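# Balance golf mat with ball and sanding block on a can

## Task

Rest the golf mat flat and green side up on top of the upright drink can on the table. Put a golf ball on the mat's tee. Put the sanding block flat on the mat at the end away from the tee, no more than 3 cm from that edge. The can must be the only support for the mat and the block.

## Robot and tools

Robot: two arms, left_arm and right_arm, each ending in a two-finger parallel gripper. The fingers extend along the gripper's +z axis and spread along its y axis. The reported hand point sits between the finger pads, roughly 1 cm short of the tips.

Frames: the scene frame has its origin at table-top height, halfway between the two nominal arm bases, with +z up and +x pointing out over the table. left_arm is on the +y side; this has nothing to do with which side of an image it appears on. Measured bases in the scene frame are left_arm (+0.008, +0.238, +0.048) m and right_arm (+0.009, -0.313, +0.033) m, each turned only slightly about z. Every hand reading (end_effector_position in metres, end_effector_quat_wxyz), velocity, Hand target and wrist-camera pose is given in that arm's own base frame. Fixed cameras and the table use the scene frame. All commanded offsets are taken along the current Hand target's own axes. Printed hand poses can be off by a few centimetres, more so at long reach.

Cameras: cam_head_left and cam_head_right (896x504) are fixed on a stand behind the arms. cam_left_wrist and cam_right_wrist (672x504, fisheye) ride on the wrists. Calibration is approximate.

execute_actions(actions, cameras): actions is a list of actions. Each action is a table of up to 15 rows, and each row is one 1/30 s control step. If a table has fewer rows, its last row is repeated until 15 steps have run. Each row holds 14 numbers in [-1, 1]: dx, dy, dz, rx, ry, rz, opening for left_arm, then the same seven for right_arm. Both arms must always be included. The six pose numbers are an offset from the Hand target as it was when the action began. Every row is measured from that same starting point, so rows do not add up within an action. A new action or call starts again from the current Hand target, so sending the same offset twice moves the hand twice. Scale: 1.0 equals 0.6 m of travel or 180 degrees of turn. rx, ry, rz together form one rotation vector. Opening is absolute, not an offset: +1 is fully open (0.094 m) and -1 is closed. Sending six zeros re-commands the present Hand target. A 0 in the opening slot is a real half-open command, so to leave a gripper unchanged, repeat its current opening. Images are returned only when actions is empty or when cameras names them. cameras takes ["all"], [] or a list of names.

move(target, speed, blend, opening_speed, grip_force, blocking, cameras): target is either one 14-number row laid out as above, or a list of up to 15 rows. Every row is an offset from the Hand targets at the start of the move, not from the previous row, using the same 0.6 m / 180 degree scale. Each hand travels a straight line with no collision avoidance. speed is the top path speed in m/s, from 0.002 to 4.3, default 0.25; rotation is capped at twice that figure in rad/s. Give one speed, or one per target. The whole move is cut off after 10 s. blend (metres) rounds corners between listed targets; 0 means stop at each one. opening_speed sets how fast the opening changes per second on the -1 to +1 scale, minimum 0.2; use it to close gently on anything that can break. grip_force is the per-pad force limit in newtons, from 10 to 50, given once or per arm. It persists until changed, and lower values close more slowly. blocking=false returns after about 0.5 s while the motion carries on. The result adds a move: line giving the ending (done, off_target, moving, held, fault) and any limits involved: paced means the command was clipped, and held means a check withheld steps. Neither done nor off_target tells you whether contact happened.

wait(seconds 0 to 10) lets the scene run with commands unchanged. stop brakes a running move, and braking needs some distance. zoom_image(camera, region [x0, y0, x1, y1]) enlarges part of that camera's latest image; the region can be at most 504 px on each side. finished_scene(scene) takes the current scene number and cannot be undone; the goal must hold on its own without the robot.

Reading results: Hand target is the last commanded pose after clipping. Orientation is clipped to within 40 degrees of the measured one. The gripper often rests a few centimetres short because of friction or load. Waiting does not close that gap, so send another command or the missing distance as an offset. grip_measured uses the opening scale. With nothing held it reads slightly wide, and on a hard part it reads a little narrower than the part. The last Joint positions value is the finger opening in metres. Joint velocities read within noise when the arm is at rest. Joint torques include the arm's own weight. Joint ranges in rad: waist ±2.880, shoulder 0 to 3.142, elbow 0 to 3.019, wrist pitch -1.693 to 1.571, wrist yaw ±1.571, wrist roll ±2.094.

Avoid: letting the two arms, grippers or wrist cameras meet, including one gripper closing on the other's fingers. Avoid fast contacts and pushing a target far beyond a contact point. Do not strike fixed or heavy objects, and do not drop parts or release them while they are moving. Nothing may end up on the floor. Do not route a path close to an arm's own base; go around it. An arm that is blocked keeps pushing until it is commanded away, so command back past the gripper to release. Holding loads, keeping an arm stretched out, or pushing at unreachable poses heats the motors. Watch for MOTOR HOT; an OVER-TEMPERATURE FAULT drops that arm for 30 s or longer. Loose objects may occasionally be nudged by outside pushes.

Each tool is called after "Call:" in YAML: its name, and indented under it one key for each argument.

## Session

Call:
execute_actions:
  actions: []

Scene clock: 0.00 s.
left_arm: end_effector_position=(+0.4700, +0.3405, +0.1923) grip_measured=+1.000 end_effector_quat_wxyz=(+0.733, -0.561, +0.321, +0.210) | right_arm: end_effector_position=(+0.1612, +0.2081, +0.3375) grip_measured=+1.000 end_effector_quat_wxyz=(+0.608, -0.532, +0.555, +0.199)
Joint positions: left_arm=[0.386 1.867 0.829 1.312 -0.925 -0.551 0.094] | right_arm=[0.621 0.188 0.497 -0.514 -0.451 -0.538 0.094]
Joint velocities: within noise
Joint torques (N m): no reading
Heat: left arm: hottest elbow 36 °C; right arm: hottest elbow 41 °C.
Hand target: left_arm +0.4734, +0.3419, +0.1955; +0.736, -0.561, +0.317, +0.207 | right_arm +0.1597, +0.2070, +0.3545; +0.620, -0.529, +0.545, +0.197
Tool commands: left_gripper/opening=+1.0 right_gripper/opening=+1.0
camera_calibration:
cam_left_wrist: T_world_to_cam=[[0.742393, -0.227043, 0.630321, -0.388144], [0.388743, -0.620267, -0.681284, 0.191913], [0.545647, 0.750813, -0.37222, -0.324945], [0, 0, 0, 1]] pos_world=[0.390856, 0.274885, 0.254451]
cam_right_wrist: T_world_to_cam=[[0.874739, -0.347779, 0.337462, -0.179795], [-0.0548924, -0.763011, -0.64405, 0.422037], [0.481475, 0.544852, -0.686526, 0.160926], [0, 0, 0, 1]] pos_world=[0.102959, 0.171809, 0.442967]

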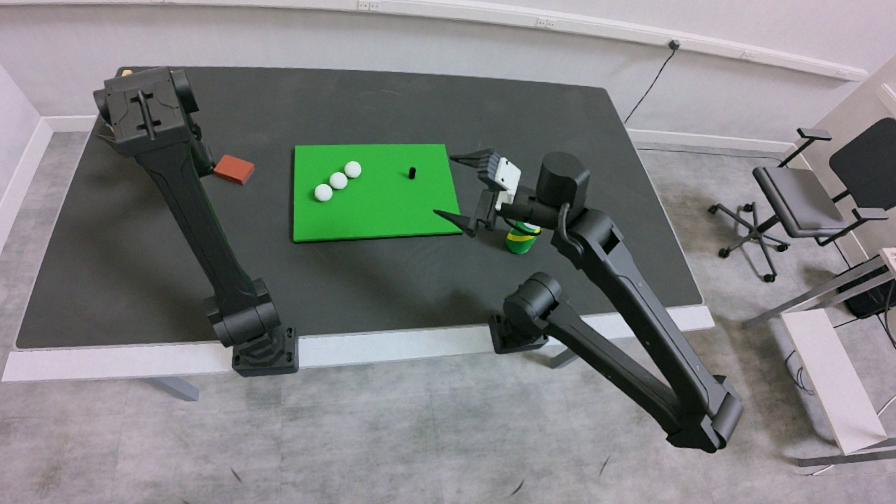

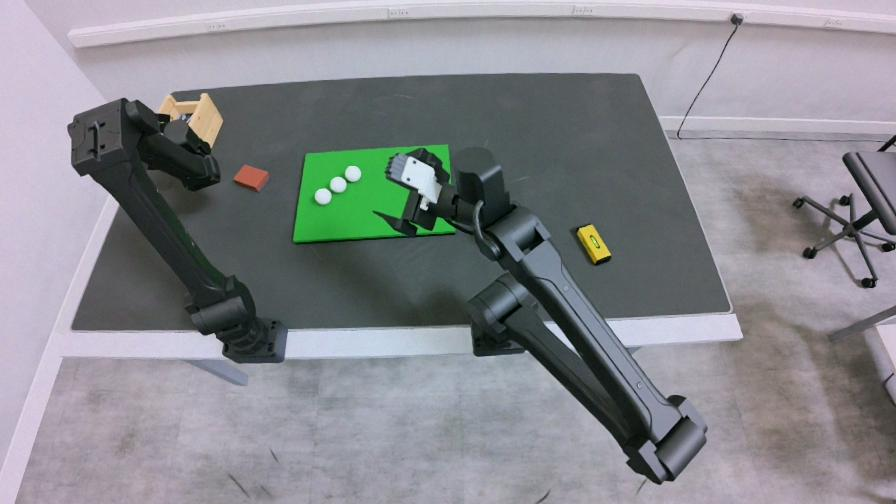

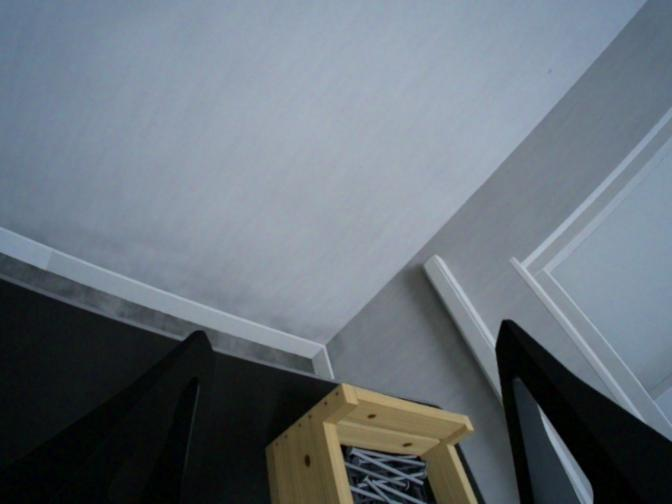

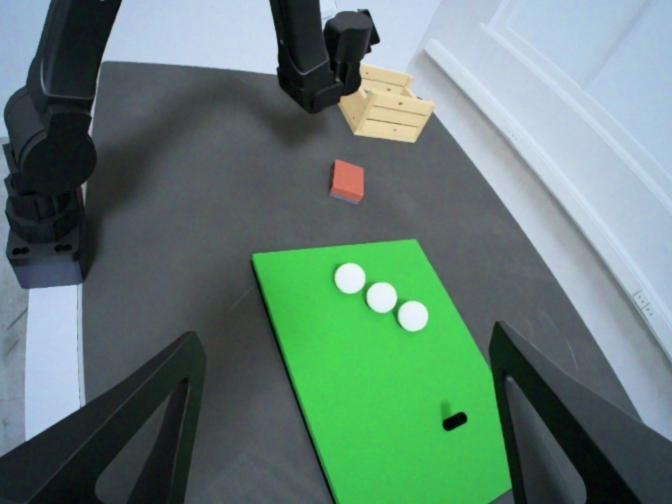

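Call:
move:
  target:
    - [-0.1462,-0.085,-0.3165,0.1869,0.3918,0.3089,1,0.1835,-0.2355,-0.1133,0.1129,0.2315,0.2206,1]
    - [0.0358,-0.1467,-0.802,0.4508,0.5727,0.6096,0.5,0.4233,-0.1772,-0.2509,0.193,0.4629,0.4429,1]
  speed: 0.35
  blend: [0.05,0]
  cameras: ["all"]

Scene clock: 100.70 s.
left_arm: end_effector_position=(+0.4200, -0.1386, +0.1498) grip_measured=+0.503 end_effector_quat_wxyz=(-0.010, +0.378, +0.926, +0.000) | right_arm: end_effector_position=(+0.2462, -0.0419, +0.1821) grip_measured=+1.000 end_effector_quat_wxyz=(-0.015, +0.077, +0.997, +0.002)
Joint positions: left_arm=[-0.319 1.551 1.251 -1.29 -0.002 0.456 0.071] | right_arm=[-0.168 1.015 0.862 -1.448 -0.002 -0.015 0.094]
Joint torques (N m): left_arm=[1.03 -14.68 11.14 -0.28 0.17 0.05] | right_arm=[0.67 -1.96 10.8 -0.21 0.03 0.15]
Heat: left arm: hottest elbow 39 °C; right arm: hottest elbow 50 °C.
Hand target: left_arm +0.4344, -0.1448, +0.1598; +0.000, +0.382, +0.924, +0.000 | right_arm +0.2598, -0.0470, +0.2000; +0.000, +0.087, +0.996, +0.000
Off the commanded pose: left_arm 0.019 m, 1 deg | right_arm 0.023 m, 2 deg.
move: off_target (left_arm, right_arm); target 2's new opening was sent with left_arm's hand 0.019 m and 1 deg from that target
camera_calibration:
cam_left_wrist: T_world_to_cam=[[-0.760663, -0.647047, -0.0521738, 0.2423], [-0.528926, 0.571189, 0.627679, 0.239699], [-0.376336, 0.505048, -0.776722, 0.460014], [0, 0, 0, 1]] pos_world=[0.484211, -0.212463, 0.219491]
cam_right_wrist: T_world_to_cam=[[-0.240522, -0.969762, -0.0413689, 0.0289695], [-0.786258, 0.169663, 0.594149, 0.129483], [-0.569164, 0.175432, -0.80329, 0.413993], [0, 0, 0, 1]] pos_world=[0.344405, -0.0665027, 0.256823]

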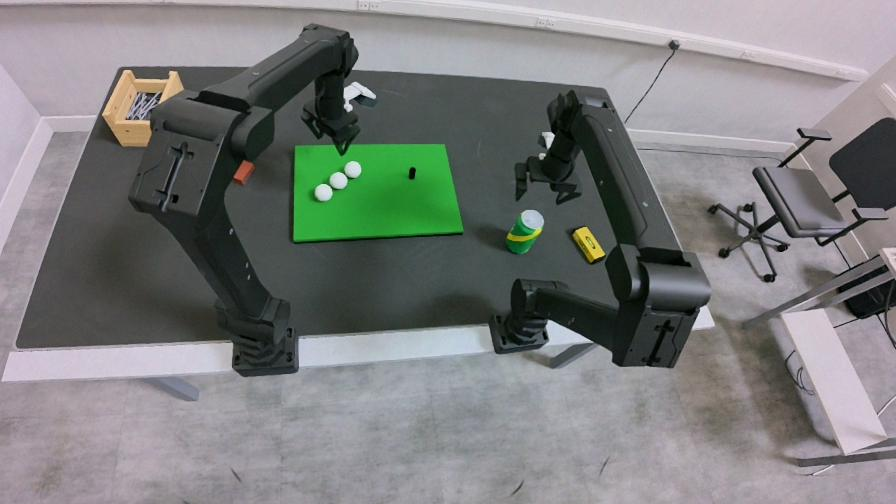

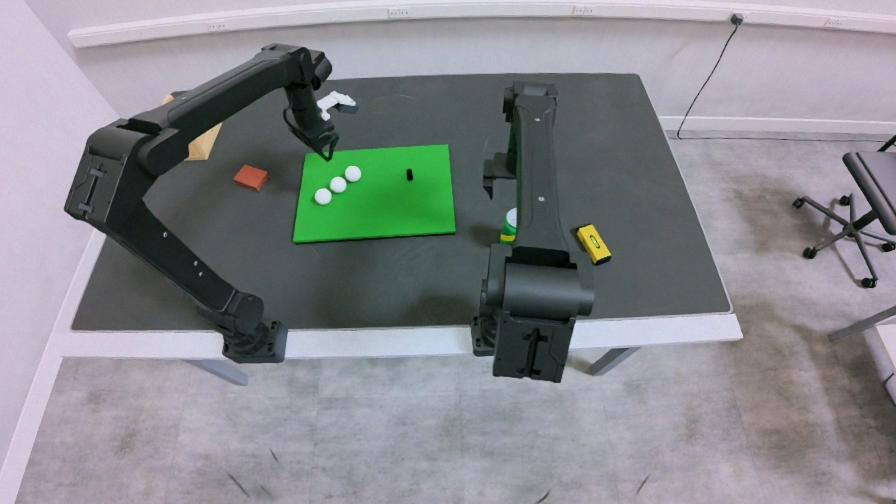

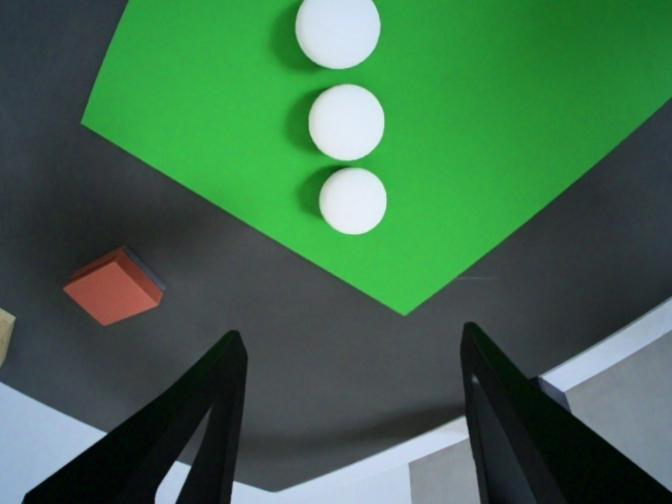

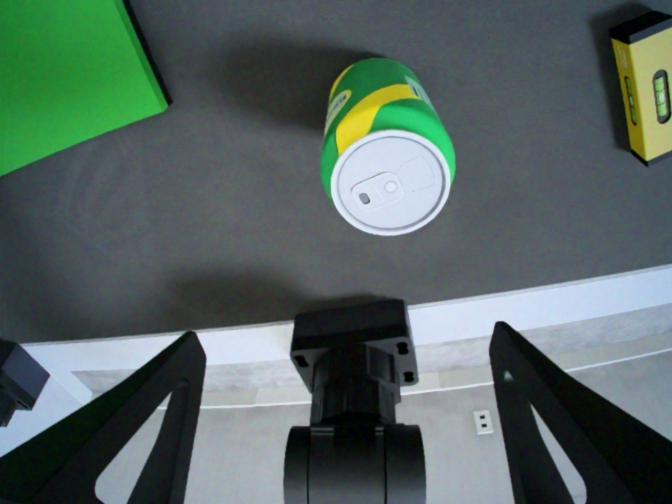

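Call:
move:
  target: [0.079,0.0035,0.1417,0,0,0,0.3,-0.027,-0.0358,0.1033,0,0,0,1]
  speed: 0.15
  cameras: ["cam_left_wrist","cam_right_wrist"]

Scene clock: 107.27 s.
left_arm: end_effector_position=(+0.4025, -0.1129, +0.0800) grip_measured=+0.302 end_effector_quat_wxyz=(+0.001, +0.382, +0.924, +0.001) | right_arm: end_effector_position=(+0.2706, -0.0678, +0.1435) grip_measured=+1.000 end_effector_quat_wxyz=(+0.002, +0.089, +0.996, +0.000)
Joint positions: left_arm=[-0.273 1.551 1.052 -1.071 -0.002 0.511 0.061] | right_arm=[-0.244 1.103 0.817 -1.281 -0.001 -0.066 0.094]
Joint torques (N m): left_arm=[1.85 -14.68 6.32 0.76 0.14 0.02] | right_arm=[1.03 -2.84 6.32 0.94 0.02 -0.18]
Heat: left arm: hottest elbow 40 °C; right arm: hottest elbow 50 °C.
Hand target: left_arm +0.4023, -0.1098, +0.0748; +0.000, +0.382, +0.924, +0.000 | right_arm +0.2720, -0.0710, +0.1380; -0.001, +0.087, +0.996, +0.000
Off the commanded pose: left_arm 0.006 m, 0 deg | right_arm 0.007 m, 0 deg.
move: done
camera_calibration:
cam_left_wrist: T_world_to_cam=[[-0.765644, -0.640177, -0.0629524, 0.245569], [-0.535589, 0.58022, 0.613588, 0.264405], [-0.356278, 0.503506, -0.787113, 0.378677], [0, 0, 0, 1]] pos_world=[0.464545, -0.186872, 0.151285]
cam_right_wrist: T_world_to_cam=[[-0.263507, -0.96372, -0.0425125, 0.014926], [-0.800702, 0.19393, 0.566804, 0.185556], [-0.537996, 0.183397, -0.822755, 0.396342], [0, 0, 0, 1]] pos_world=[0.365738, -0.0942881, 0.221553]
Images, in order (width x height): cam_left_wrist 672x504, cam_right_wrist 672x504.

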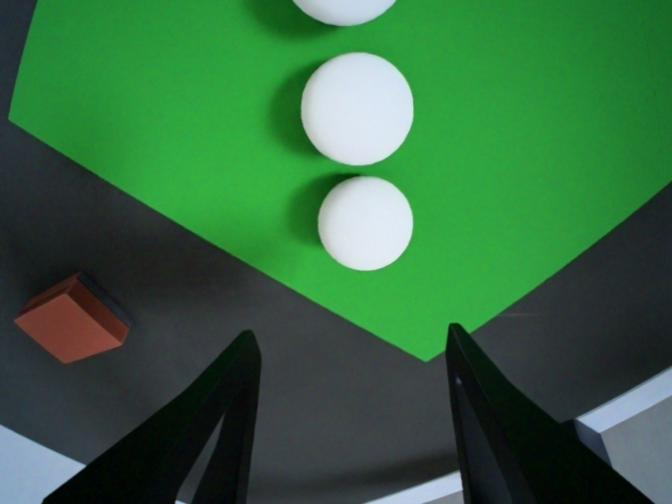

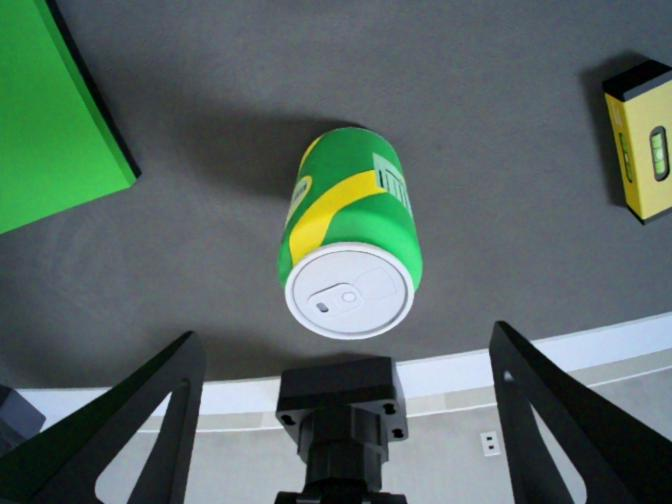

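Call:
move:
  target: [0.0178,-0.0065,0.1447,0,0,0,0.3,0.0243,-0.0008,0.14,0,0,0,1]
  speed: 0.12
  cameras: ["cam_left_wrist","cam_right_wrist"]

Scene clock: 112.17 s.
left_arm: end_effector_position=(+0.3932, -0.1086, -0.0033) grip_measured=+0.302 end_effector_quat_wxyz=(+0.005, +0.383, +0.924, +0.002) | right_arm: end_effector_position=(+0.2579, -0.0659, +0.0596) grip_measured=+1.000 end_effector_quat_wxyz=(+0.003, +0.088, +0.996, +0.000)
Joint positions: left_arm=[-0.269 1.659 0.92 -0.821 -0.002 0.516 0.061] | right_arm=[-0.249 1.175 0.629 -1.019 -0.001 -0.072 0.094]
Joint torques (N m): left_arm=[1.73 -13.68 5.5 0.7 0.16 0.03] | right_arm=[0.97 -2.9 5.81 1.01 -0.02 -0.2]
Heat: left arm: hottest elbow 40 °C; right arm: hottest elbow 50 °C.
Hand target: left_arm +0.3919, -0.1049, -0.0121; +0.000, +0.382, +0.924, +0.000 | right_arm +0.2574, -0.0689, +0.0540; -0.001, +0.087, +0.996, +0.000
Off the commanded pose: left_arm 0.010 m, 1 deg | right_arm 0.006 m, 0 deg.
move: done
camera_calibration:
cam_left_wrist: T_world_to_cam=[[-0.765807, -0.639436, -0.068273, 0.236127], [-0.540449, 0.582427, 0.607202, 0.31012], [-0.348502, 0.501898, -0.791609, 0.304528], [0, 0, 0, 1]] pos_world=[0.45456, -0.182476, 0.0688829]
cam_right_wrist: T_world_to_cam=[[-0.261925, -0.964152, -0.042508, 0.00930365], [-0.801847, 0.1929, 0.565536, 0.222757], [-0.537062, 0.182213, -0.823628, 0.319854], [0, 0, 0, 1]] pos_world=[0.352835, -0.0922811, 0.137859]
Images, in order (width x height): cam_left_wrist 672x504, cam_right_wrist 672x504.

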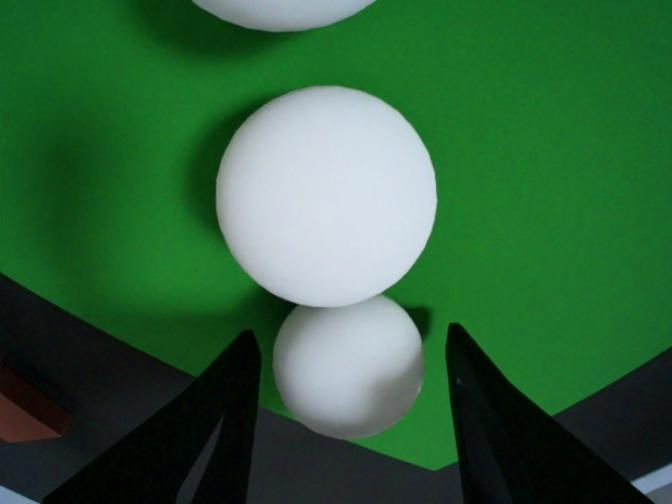

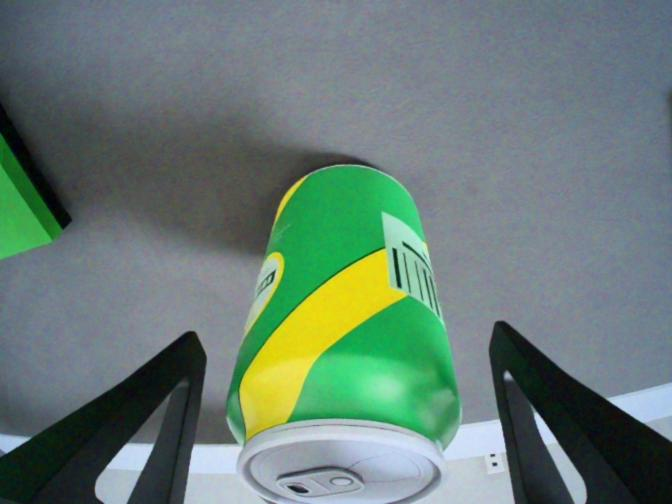

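Call:
move:
  target: [0,0,0,0,0,0,-0.22,0,0,0,0,0,0,0.31]
  opening_speed: 0.4
  grip_force: [50,25]
  cameras: ["cam_right_wrist"]

Scene clock: 115.83 s.
left_arm: end_effector_position=(+0.3933, -0.1087, -0.0033) grip_measured=-0.109 end_effector_quat_wxyz=(+0.006, +0.383, +0.924, +0.002) | right_arm: end_effector_position=(+0.2579, -0.0662, +0.0596) grip_measured=+0.394 end_effector_quat_wxyz=(+0.003, +0.088, +0.996, +0.000)
Joint positions: left_arm=[-0.269 1.659 0.92 -0.821 -0.002 0.516 0.042] | right_arm=[-0.25 1.175 0.629 -1.019 -0.001 -0.073 0.065]
Joint torques (N m): left_arm=[1.85 -13.57 5.42 0.84 0.15 0] | right_arm=[0.38 -2.84 5.7 1.13 0.01 -0.18]
Heat: left arm: hottest elbow 40 °C; right arm: hottest elbow 49 °C.
Hand target: left_arm +0.3919, -0.1050, -0.0121; +0.000, +0.382, +0.924, +0.000 | right_arm +0.2574, -0.0690, +0.0540; -0.001, +0.087, +0.996, +0.000
Off the commanded pose: left_arm 0.010 m, 1 deg | right_arm 0.006 m, 0 deg.
grip_force (N): 50, 25
move: done
camera_calibration:
cam_right_wrist: T_world_to_cam=[[-0.261933, -0.964151, -0.0424645, 0.0091339], [-0.80207, 0.193008, 0.565182, 0.223011], [-0.536725, 0.1821, -0.823872, 0.319849], [0, 0, 0, 1]] pos_world=[0.352934, -0.0924809, 0.137861]
Images, in order (width x height): cam_right_wrist 672x504.

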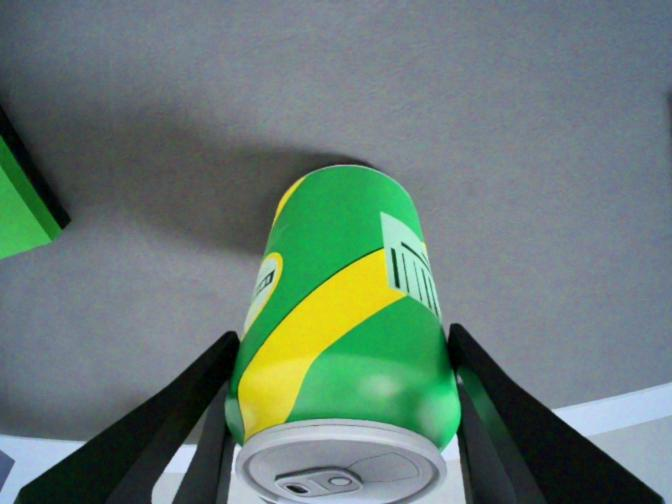

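Call:
move:
  target:
    - [0,0,-0.1833,0,0,0,-0.22,0,0,-0.075,0,0,0,0.31]
    - [0.3853,0.31,-0.1833,0,0,0,-0.22,-0.2743,0.1398,-0.075,0,0,0,0.31]
    - [0.3853,0.31,-0.02,0,0,0,-0.22,-0.2743,0.1398,-0.02,0,0,0,0.31]
  speed: 0.2
  blend: [0.02,0.02,0]
  cameras: ["all"]

Scene clock: 122.80 s.
left_arm: end_effector_position=(+0.3595, +0.1882, +0.0054) grip_measured=-0.109 end_effector_quat_wxyz=(-0.001, +0.381, +0.925, +0.001) | right_arm: end_effector_position=(+0.4156, -0.0172, +0.0618) grip_measured=+0.393 end_effector_quat_wxyz=(-0.018, +0.085, +0.996, +0.000)
Joint positions: left_arm=[0.482 1.643 0.929 -0.856 -0.003 1.264 0.042] | right_arm=[-0.041 1.593 1.049 -1.062 -0.002 0.129 0.065]
Joint torques (N m): left_arm=[1.79 -13.86 5.86 0.69 0.25 0.05] | right_arm=[1.96 -8.23 8.31 1.1 0.07 0.09]
Heat: left arm: hottest elbow 40 °C; right arm: hottest elbow 49 °C.
Hand target: left_arm +0.3597, +0.1898, +0.0001; +0.000, +0.382, +0.924, +0.000 | right_arm +0.4341, -0.0150, +0.0657; -0.001, +0.087, +0.996, +0.000
Off the commanded pose: left_arm 0.006 m, 0 deg | right_arm 0.019 m, 2 deg.
grip_force (N): 50, 25
move: off_target (right_arm)
camera_calibration:
cam_left_wrist: T_world_to_cam=[[-0.764144, -0.642067, -0.0619118, 0.400566], [-0.535523, 0.577967, 0.615767, 0.112782], [-0.359581, 0.50369, -0.785492, 0.154214], [0, 0, 0, 1]] pos_world=[0.42194, 0.11433, 0.0764859]
cam_right_wrist: T_world_to_cam=[[-0.256972, -0.965751, -0.035934, 0.0951647], [-0.778976, 0.18498, 0.599149, 0.326911], [-0.571981, 0.181956, -0.799831, 0.410515], [0, 0, 0, 1]] pos_world=[0.513918, -0.0432626, 0.135894]

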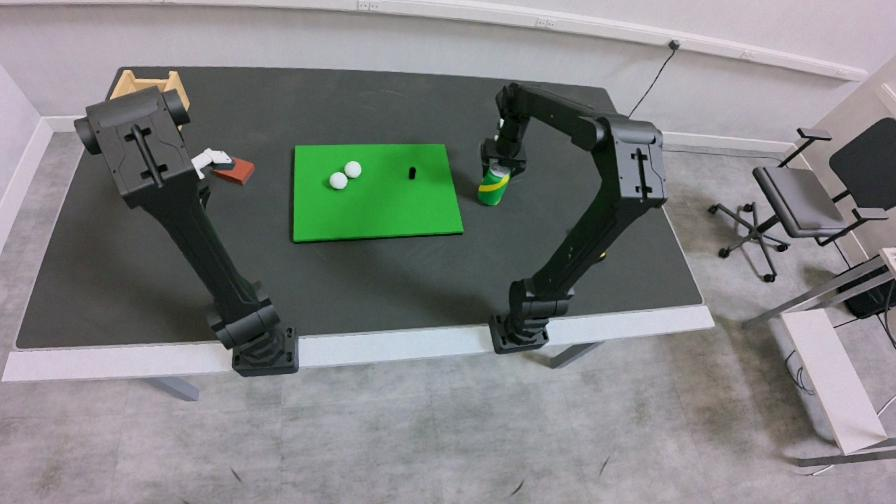

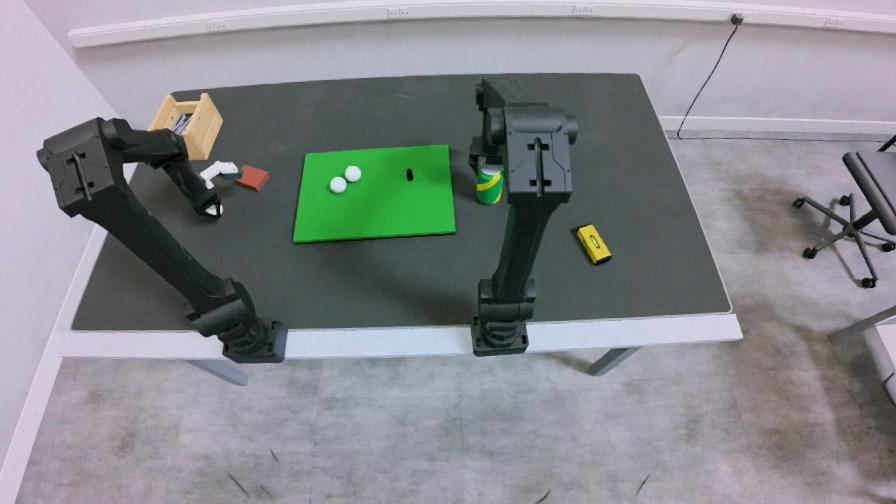

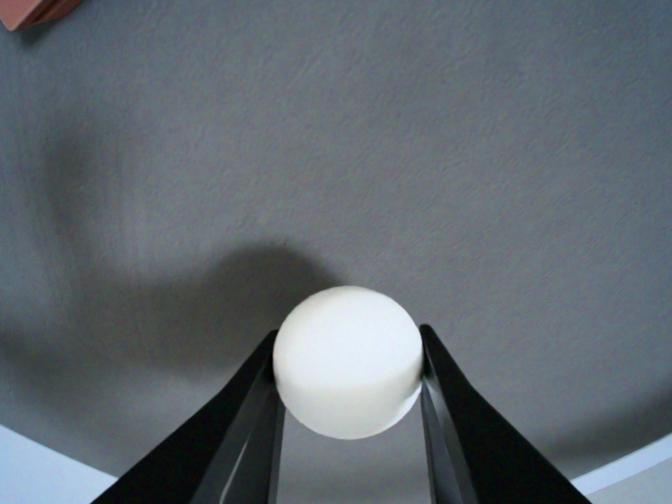

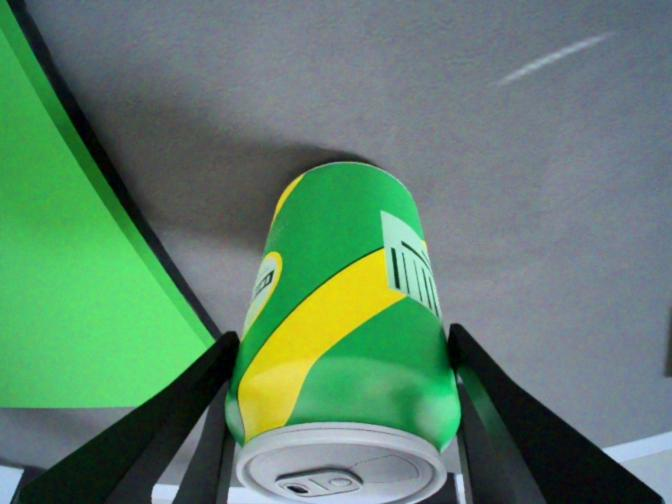

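Call:
move:
  target: [0,0,0.055,0,0,0,-0.22,0,0,0.026,0,0,0,0.31]
  speed: 0.06
  cameras: ["cam_left_wrist","cam_right_wrist"]

Scene clock: 126.07 s.
left_arm: end_effector_position=(+0.3630, +0.1899, -0.0231) grip_measured=-0.110 end_effector_quat_wxyz=(+0.003, +0.381, +0.924, +0.006) | right_arm: end_effector_position=(+0.4238, -0.0175, +0.0612) grip_measured=+0.393 end_effector_quat_wxyz=(-0.002, +0.085, +0.996, +0.001)
Joint positions: left_arm=[0.482 1.702 0.909 -0.765 -0.002 1.264 0.042] | right_arm=[-0.041 1.595 1.049 -1.029 -0.002 0.129 0.065]
Joint torques (N m): left_arm=[1.67 -13.57 5.12 0.84 0.24 0.01] | right_arm=[2.08 -7.24 6.95 1.5 0.06 0.1]
Heat: left arm: hottest elbow 40 °C; right arm: hottest elbow 49 °C.
Hand target: left_arm +0.3599, +0.1899, -0.0329; +0.000, +0.382, +0.924, +0.000 | right_arm +0.4341, -0.0150, +0.0501; -0.001, +0.087, +0.996, +0.000
Off the commanded pose: left_arm 0.010 m, 1 deg | right_arm 0.015 m, 0 deg.
grip_force (N): 50, 25
move: off_target (right_arm)
camera_calibration:
cam_left_wrist: T_world_to_cam=[[-0.763897, -0.641205, -0.0729153, 0.402064], [-0.541571, 0.575518, 0.612764, 0.133845], [-0.350943, 0.507577, -0.786895, 0.12833], [0, 0, 0, 1]] pos_world=[0.424658, 0.115638, 0.0482834]
cam_right_wrist: T_world_to_cam=[[-0.255757, -0.965784, -0.0430004, 0.0968842], [-0.797985, 0.185794, 0.573324, 0.34339], [-0.545718, 0.180945, -0.8182, 0.404706], [0, 0, 0, 1]] pos_world=[0.519654, -0.0434603, 0.138423]
Images, in order (width x height): cam_left_wrist 672x504, cam_right_wrist 672x504.

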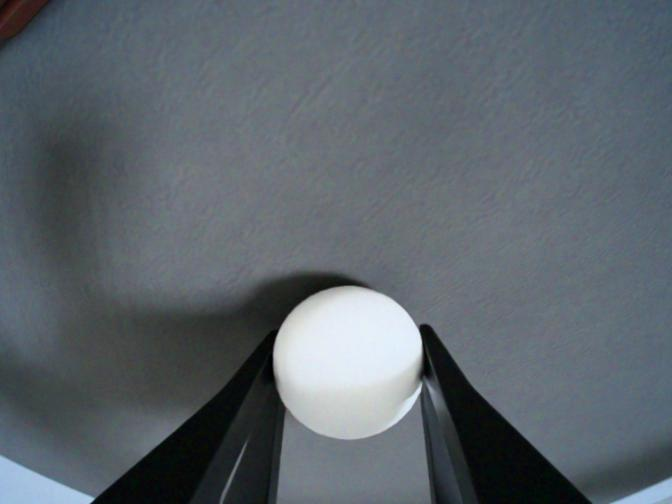

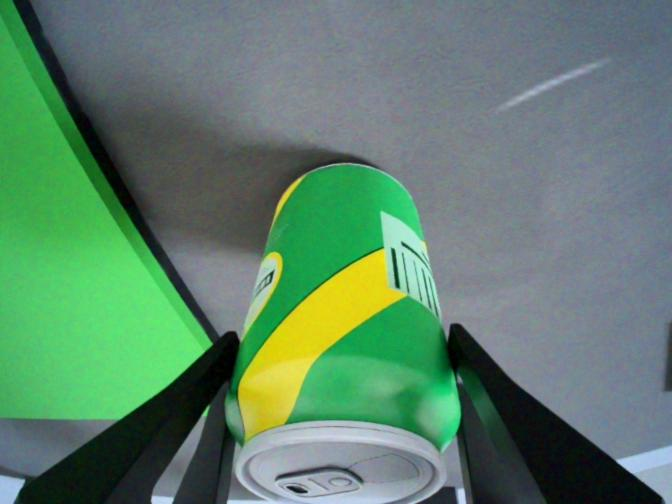

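Call:
move:
  target: [0,0,0.01,0,0,0,-0.22,0,0,0.01,0,0,0,0.31]
  speed: 0.05

Scene clock: 127.93 s.
left_arm: end_effector_position=(+0.3651, +0.1909, -0.0232) grip_measured=-0.110 end_effector_quat_wxyz=(+0.006, +0.381, +0.924, +0.009) | right_arm: end_effector_position=(+0.4271, -0.0177, +0.0610) grip_measured=+0.393 end_effector_quat_wxyz=(+0.004, +0.085, +0.996, +0.001)
Joint positions: left_arm=[0.482 1.702 0.909 -0.755 -0.002 1.264 0.042] | right_arm=[-0.041 1.595 1.049 -1.016 -0.002 0.129 0.065]
Joint torques (N m): left_arm=[1.96 -12.4 4.9 1.13 0.22 0.04] | right_arm=[1.85 -6.53 6.38 1.52 0.07 0.13]
Heat: left arm: hottest elbow 40 °C; right arm: hottest elbow 49 °C.
Hand target: left_arm +0.3598, +0.1899, -0.0389; +0.000, +0.382, +0.924, +0.000 | right_arm +0.4341, -0.0150, +0.0441; -0.001, +0.087, +0.996, +0.000
Off the commanded pose: left_arm 0.017 m, 1 deg | right_arm 0.019 m, 1 deg.
grip_force (N): 50, 25
move: off_target (left_arm, right_arm)

Call:
move:
  target:
    - [0,0,-0.01,0,0,0,-0.22,0,0,-0.012,0,0,0,0.31]
    - [0,0,-0.01,0,0,0,0.05,0,0,-0.012,0,0,0,0.6]
  speed: 0.06
  opening_speed: 0.25
  grip_force: [50,50]
  cameras: ["cam_left_wrist","cam_right_wrist"]

Scene clock: 131.50 s.
left_arm: end_effector_position=(+0.3652, +0.1909, -0.0232) grip_measured=+0.048 end_effector_quat_wxyz=(+0.006, +0.381, +0.924, +0.009) | right_arm: end_effector_position=(+0.4259, -0.0177, +0.0538) grip_measured=+0.597 end_effector_quat_wxyz=(-0.004, +0.085, +0.996, +0.001)
Joint positions: left_arm=[0.482 1.702 0.909 -0.755 -0.002 1.264 0.049] | right_arm=[-0.041 1.613 1.049 -1.015 -0.002 0.129 0.075]
Joint torques (N m): left_arm=[1.85 -13.57 5.12 0.39 0.22 0.03] | right_arm=[1.85 -9.11 6.99 0.75 0.08 0.05]
Heat: left arm: hottest elbow 40 °C; right arm: hottest elbow 49 °C.
Hand target: left_arm +0.3599, +0.1899, -0.0328; +0.000, +0.382, +0.924, +0.000 | right_arm +0.4342, -0.0149, +0.0514; +0.000, +0.087, +0.996, +0.000
Off the commanded pose: left_arm 0.011 m, 1 deg | right_arm 0.009 m, 1 deg.
move: off_target (left_arm); target 2's new opening was sent with right_arm's hand 0.012 m and 1 deg from that target
camera_calibration:
cam_left_wrist: T_world_to_cam=[[-0.763206, -0.640921, -0.0820739, 0.403805], [-0.546863, 0.573039, 0.610382, 0.136796], [-0.344176, 0.510731, -0.787843, 0.125453], [0, 0, 0, 1]] pos_world=[0.426173, 0.116345, 0.0484816]
cam_right_wrist: T_world_to_cam=[[-0.256249, -0.965715, -0.0415958, 0.0970469], [-0.79527, 0.186171, 0.576963, 0.347956], [-0.549438, 0.180926, -0.81571, 0.401277], [0, 0, 0, 1]] pos_world=[0.522064, -0.043661, 0.130605]
Images, in order (width x height): cam_left_wrist 672x504, cam_right_wrist 672x504.

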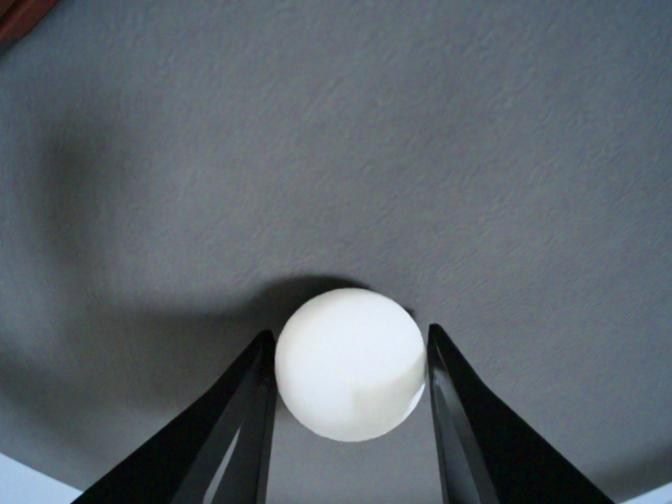

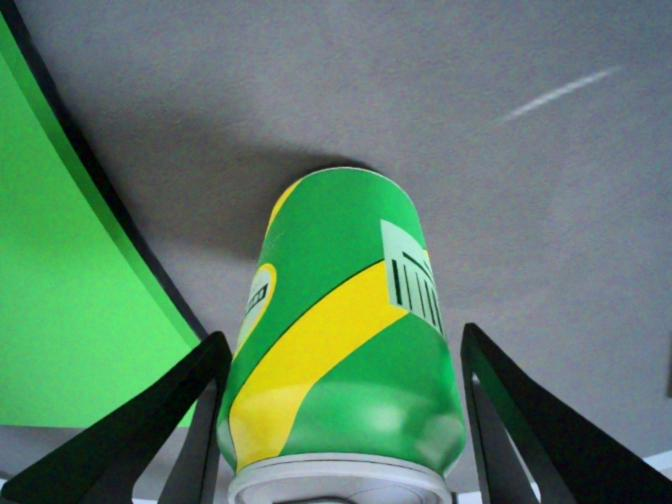

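Call:
move:
  target:
    - [0,0,0,0,0,0,0.45,0,0,0,0,0,0,0.95]
    - [0,0,-0.2,0,0,0,0.45,0,0,-0.2,0,0,0,0.95]
    - [-0.476,-0.3063,-0.2,0,0,0,0.45,0.0045,0.3443,-0.2167,0,0,-0.0556,0.95]
    - [-0.476,-0.3063,-0.05,0,0,0,0.45,0.0045,0.3443,-0.2167,0,0,-0.0556,0.95]
  speed: [0.08,0.12,0.25,0.12]
  opening_speed: 0.5
  blend: [0,0.02,0.02,0]
  cameras: ["all"]

Scene clock: 140.77 s.
left_arm: end_effector_position=(+0.4332, -0.1428, +0.0063) grip_measured=+0.448 end_effector_quat_wxyz=(+0.005, +0.386, +0.922, -0.001) | right_arm: end_effector_position=(+0.4528, +0.1824, +0.1722) grip_measured=+0.948 end_effector_quat_wxyz=(-0.009, -0.005, +1.000, -0.002)
Joint positions: left_arm=[-0.317 1.745 1.074 -0.89 0.002 0.476 0.068] | right_arm=[0.383 1.651 1.433 -1.371 -0.003 0.373 0.092]
Joint torques (N m): left_arm=[1.26 -15.68 5.89 0.8 -0.02 -0.1] | right_arm=[1.32 -9.7 10.61 -0.38 0.04 0.1]
Heat: left arm: hottest elbow 40 °C; right arm: hottest elbow 49 °C.
Hand target: left_arm +0.4320, -0.1419, -0.0030; +0.000, +0.382, +0.924, +0.000 | right_arm +0.4675, +0.1890, +0.1814; -0.001, +0.000, +1.000, +0.000
Off the commanded pose: left_arm 0.009 m, 1 deg | right_arm 0.019 m, 1 deg.
move: off_target (right_arm)
camera_calibration:
cam_left_wrist: T_world_to_cam=[[-0.770589, -0.63413, -0.0638145, 0.248332], [-0.534754, 0.588839, 0.606058, 0.344336], [-0.346743, 0.501146, -0.792857, 0.34221], [0, 0, 0, 1]] pos_world=[0.494157, -0.216781, 0.0784834]
cam_right_wrist: T_world_to_cam=[[-0.0788048, -0.996241, -0.0359783, 0.2264], [-0.810561, 0.043024, 0.584071, 0.295644], [-0.580328, 0.0751903, -0.810905, 0.508935], [0, 0, 0, 1]] pos_world=[0.552828, 0.174562, 0.248166]

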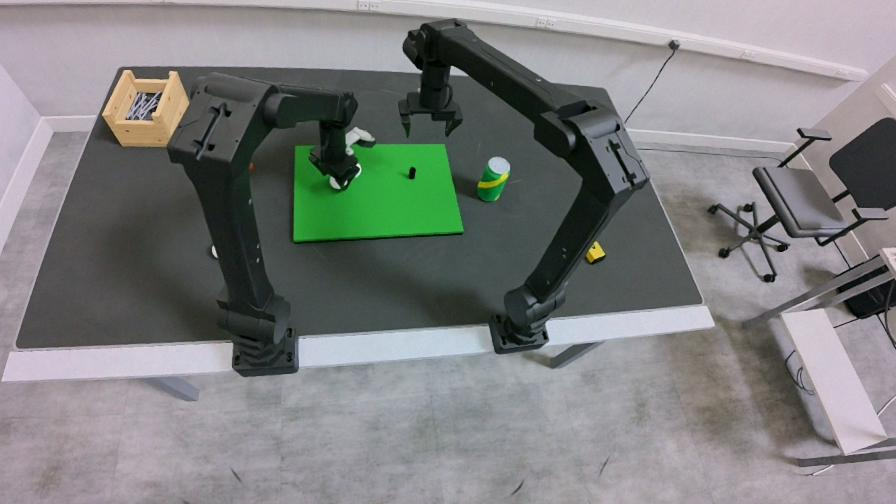

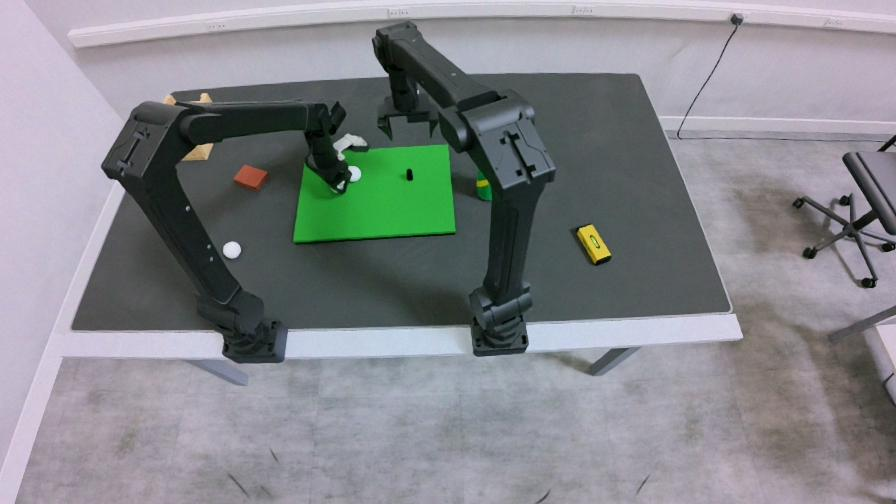

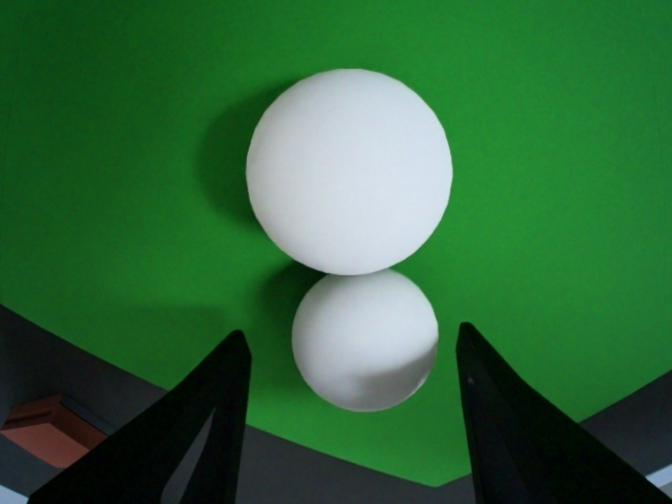

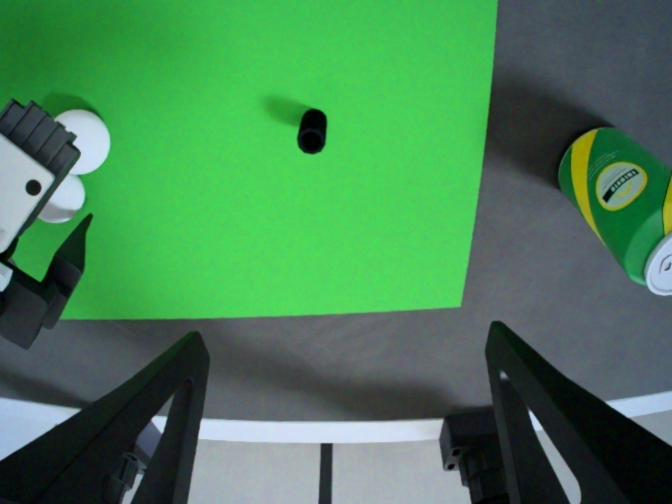

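Call:
move:
  target:
    - [0,0,0.0152,0,0,0,0.45,-0.0208,0.0217,0.2107,0,0,0,-0.1]
    - [0,0,0.0152,0,0,0,-0.22,-0.0208,0.0217,0.2107,0,0,0,-0.1]
    - [0,0,-0.18,0,0,0,-0.22,-0.0208,0.0217,0.2107,0,0,0,-0.1]
    - [0.3893,0.2062,-0.18,0,0,0,-0.22,-0.0208,0.0217,0.2107,0,0,0,-0.1]
  speed: [0.12,0.12,0.2,0.25]
  opening_speed: 0.8
  blend: [0,0,0.03,0]
  cameras: ["cam_left_wrist","cam_right_wrist"]

Scene clock: 151.27 s.
left_arm: end_effector_position=(+0.3577, +0.1103, +0.1021) grip_measured=-0.110 end_effector_quat_wxyz=(-0.001, +0.381, +0.925, +0.001) | right_arm: end_effector_position=(+0.4804, +0.1971, +0.0655) grip_measured=-0.098 end_effector_quat_wxyz=(+0.002, -0.001, +1.000, +0.002)
Joint positions: left_arm=[0.299 1.415 0.968 -1.124 -0.003 1.08 0.042] | right_arm=[0.389 1.804 1.344 -1.104 -0.002 0.387 0.042]
Joint torques (N m): left_arm=[1.32 -13.8 6.76 -0.14 0.23 0.04] | right_arm=[2.2 -10.93 6.24 0.98 0.02 0.1]
Heat: left arm: hottest elbow 40 °C; right arm: hottest elbow 49 °C.
Hand target: left_arm +0.3541, +0.1107, +0.1050; +0.000, +0.382, +0.924, +0.000 | right_arm +0.4798, +0.2020, +0.0549; -0.001, +0.000, +1.000, +0.000
Off the commanded pose: left_arm 0.005 m, 0 deg | right_arm 0.012 m, 0 deg.
move: off_target (right_arm); target 2's new opening was sent with left_arm's hand 0.015 m and 1 deg from that target
camera_calibration:
cam_left_wrist: T_world_to_cam=[[-0.763918, -0.642426, -0.0609715, 0.354991], [-0.53524, 0.578, 0.615982, 0.0971933], [-0.360481, 0.503194, -0.785397, 0.269177], [0, 0, 0, 1]] pos_world=[0.420239, 0.0364292, 0.173186]
cam_right_wrist: T_world_to_cam=[[-0.0858302, -0.995223, -0.0465266, 0.243261], [-0.823336, 0.0445551, 0.565803, 0.386719], [-0.561027, 0.08687, -0.823227, 0.426553], [0, 0, 0, 1]] pos_world=[0.578587, 0.187814, 0.143661]
Images, in order (width x height): cam_left_wrist 672x504, cam_right_wrist 672x504.

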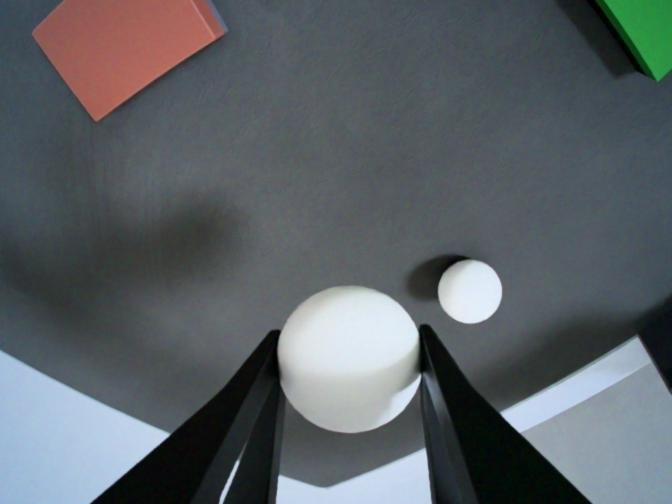

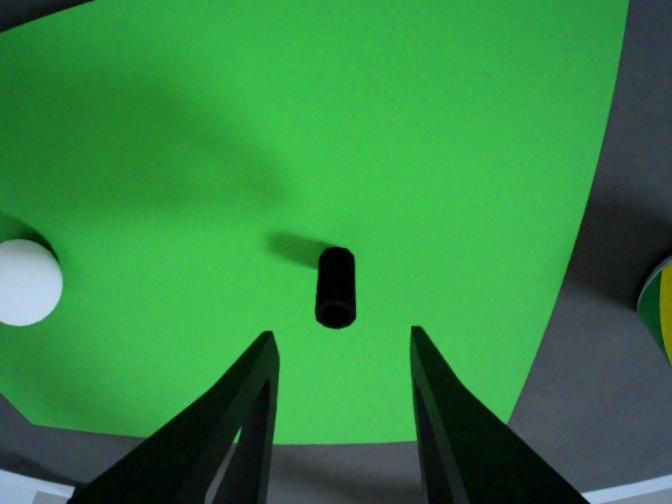

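Call:
wait:
  seconds: 0.1
  cameras: ["cam_head_right","cam_left_wrist"]

Scene clock: 152.67 s.
left_arm: end_effector_position=(+0.3577, +0.1103, +0.1021) grip_measured=-0.110 end_effector_quat_wxyz=(-0.001, +0.381, +0.925, +0.001) | right_arm: end_effector_position=(+0.4804, +0.1971, +0.0655) grip_measured=-0.098 end_effector_quat_wxyz=(+0.002, -0.001, +1.000, +0.002)
Joint positions: left_arm=[0.299 1.415 0.968 -1.124 -0.003 1.081 0.042] | right_arm=[0.389 1.804 1.344 -1.104 -0.002 0.387 0.042]
Joint torques (N m): left_arm=[2.08 -13.74 6.89 -0.1 0.25 0.02] | right_arm=[1.9 -11.52 6.16 1.01 0.07 0.09]
Heat: left arm: hottest elbow 40 °C; right arm: hottest elbow 49 °C.
Hand target: left_arm +0.3541, +0.1107, +0.1050; +0.000, +0.382, +0.924, +0.000 | right_arm +0.4798, +0.2020, +0.0549; -0.001, +0.000, +1.000, +0.000
Tool commands: left_gripper/opening=-0.22 right_gripper/opening=-0.1
Off the commanded pose: left_arm 0.005 m, 0 deg | right_arm 0.012 m, 0 deg.
wait: 0.10 s; at rest from the start
camera_calibration:
cam_left_wrist: T_world_to_cam=[[-0.764398, -0.64185, -0.0610231, 0.355104], [-0.534829, 0.57838, 0.615982, 0.0969531], [-0.360074, 0.503492, -0.785393, 0.268958], [0, 0, 0, 1]] pos_world=[0.420139, 0.0364294, 0.173186]
Images, in order (width x height): cam_head_right 896x504, cam_left_wrist 672x504.

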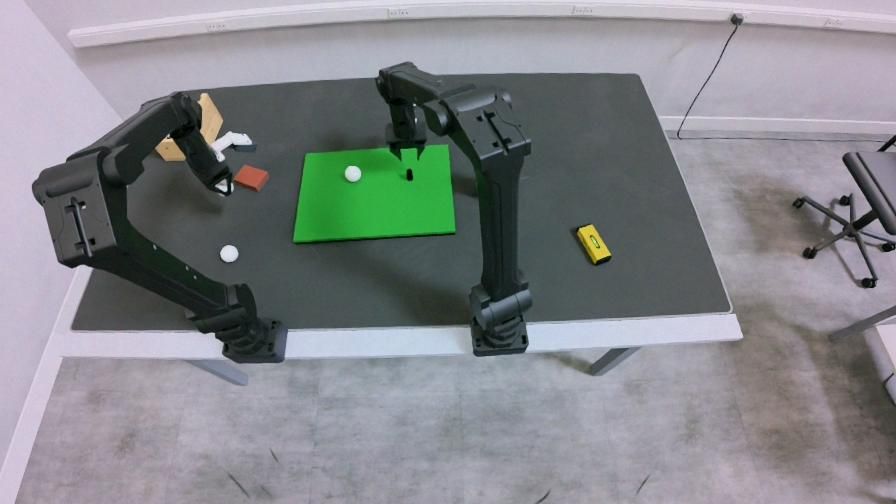

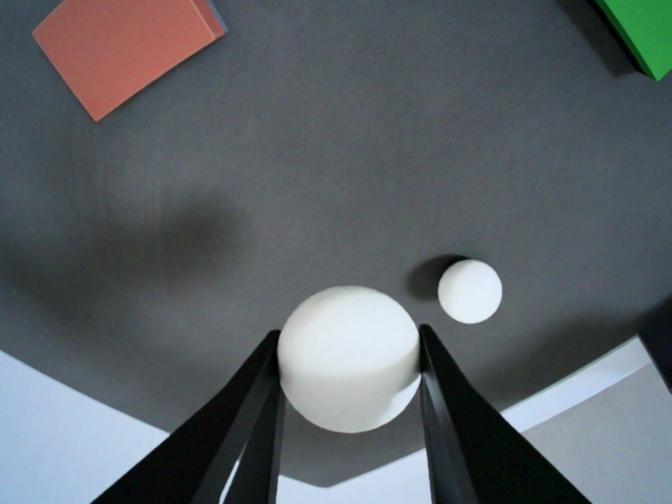

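Call:
move:
  target:
    - [0,0,0.08,0,0,-0.344,-0.22,0.0113,0.0063,0.1083,0,0,0,-0.1]
    - [0,0,0.2317,0,0,-0.344,-0.22,0.0113,0.0063,0.1083,0,0,0,-0.1]
  speed: [0.3,0.08]
  blend: [0.01,0]
  cameras: ["cam_left_wrist","cam_right_wrist"]

Scene clock: 158.83 s.
left_arm: end_effector_position=(+0.3587, +0.1099, -0.0211) grip_measured=-0.110 end_effector_quat_wxyz=(+0.009, -0.141, +0.990, +0.001) | right_arm: end_effector_position=(+0.4765, +0.2017, +0.0037) grip_measured=-0.098 end_effector_quat_wxyz=(+0.005, -0.001, +1.000, +0.003)
Joint positions: left_arm=[0.299 1.622 0.806 -0.736 0.001 0.015 0.042] | right_arm=[0.401 1.879 1.268 -0.948 -0.002 0.399 0.042]
Joint torques (N m): left_arm=[1.49 -11.05 4.83 1.07 -0.05 -0.11] | right_arm=[3.14 -11.52 5.24 0.94 0.09 0.12]
Heat: left arm: hottest elbow 40 °C; right arm: hottest elbow 49 °C.
Hand target: left_arm +0.3541, +0.1107, -0.0340; +0.000, -0.148, +0.989, +0.000 | right_arm +0.4731, +0.2057, -0.0101; -0.001, +0.000, +1.000, +0.000
Off the commanded pose: left_arm 0.014 m, 1 deg | right_arm 0.015 m, 1 deg.
move: off_target (left_arm, right_arm)
camera_calibration:
cam_left_wrist: T_world_to_cam=[[0.192822, -0.979338, -0.0609726, 0.0418418], [-0.777706, -0.190421, 0.599094, 0.344854], [-0.598326, -0.0680997, -0.798354, 0.320824], [0, 0, 0, 1]] pos_world=[0.452084, 0.128493, 0.0520825]
cam_right_wrist: T_world_to_cam=[[-0.0859363, -0.995074, -0.0494304, 0.244684], [-0.826407, 0.0434827, 0.561392, 0.419978], [-0.556477, 0.0890935, -0.826073, 0.370502], [0, 0, 0, 1]] pos_world=[0.574276, 0.192207, 0.082384]
Images, in order (width x height): cam_left_wrist 672x504, cam_right_wrist 672x504.

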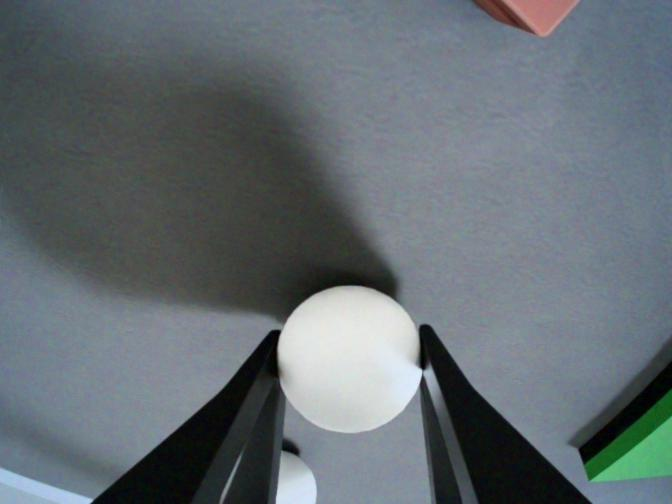

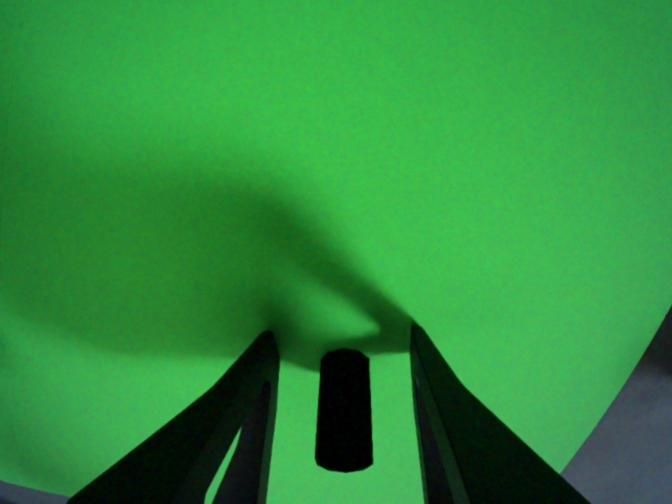

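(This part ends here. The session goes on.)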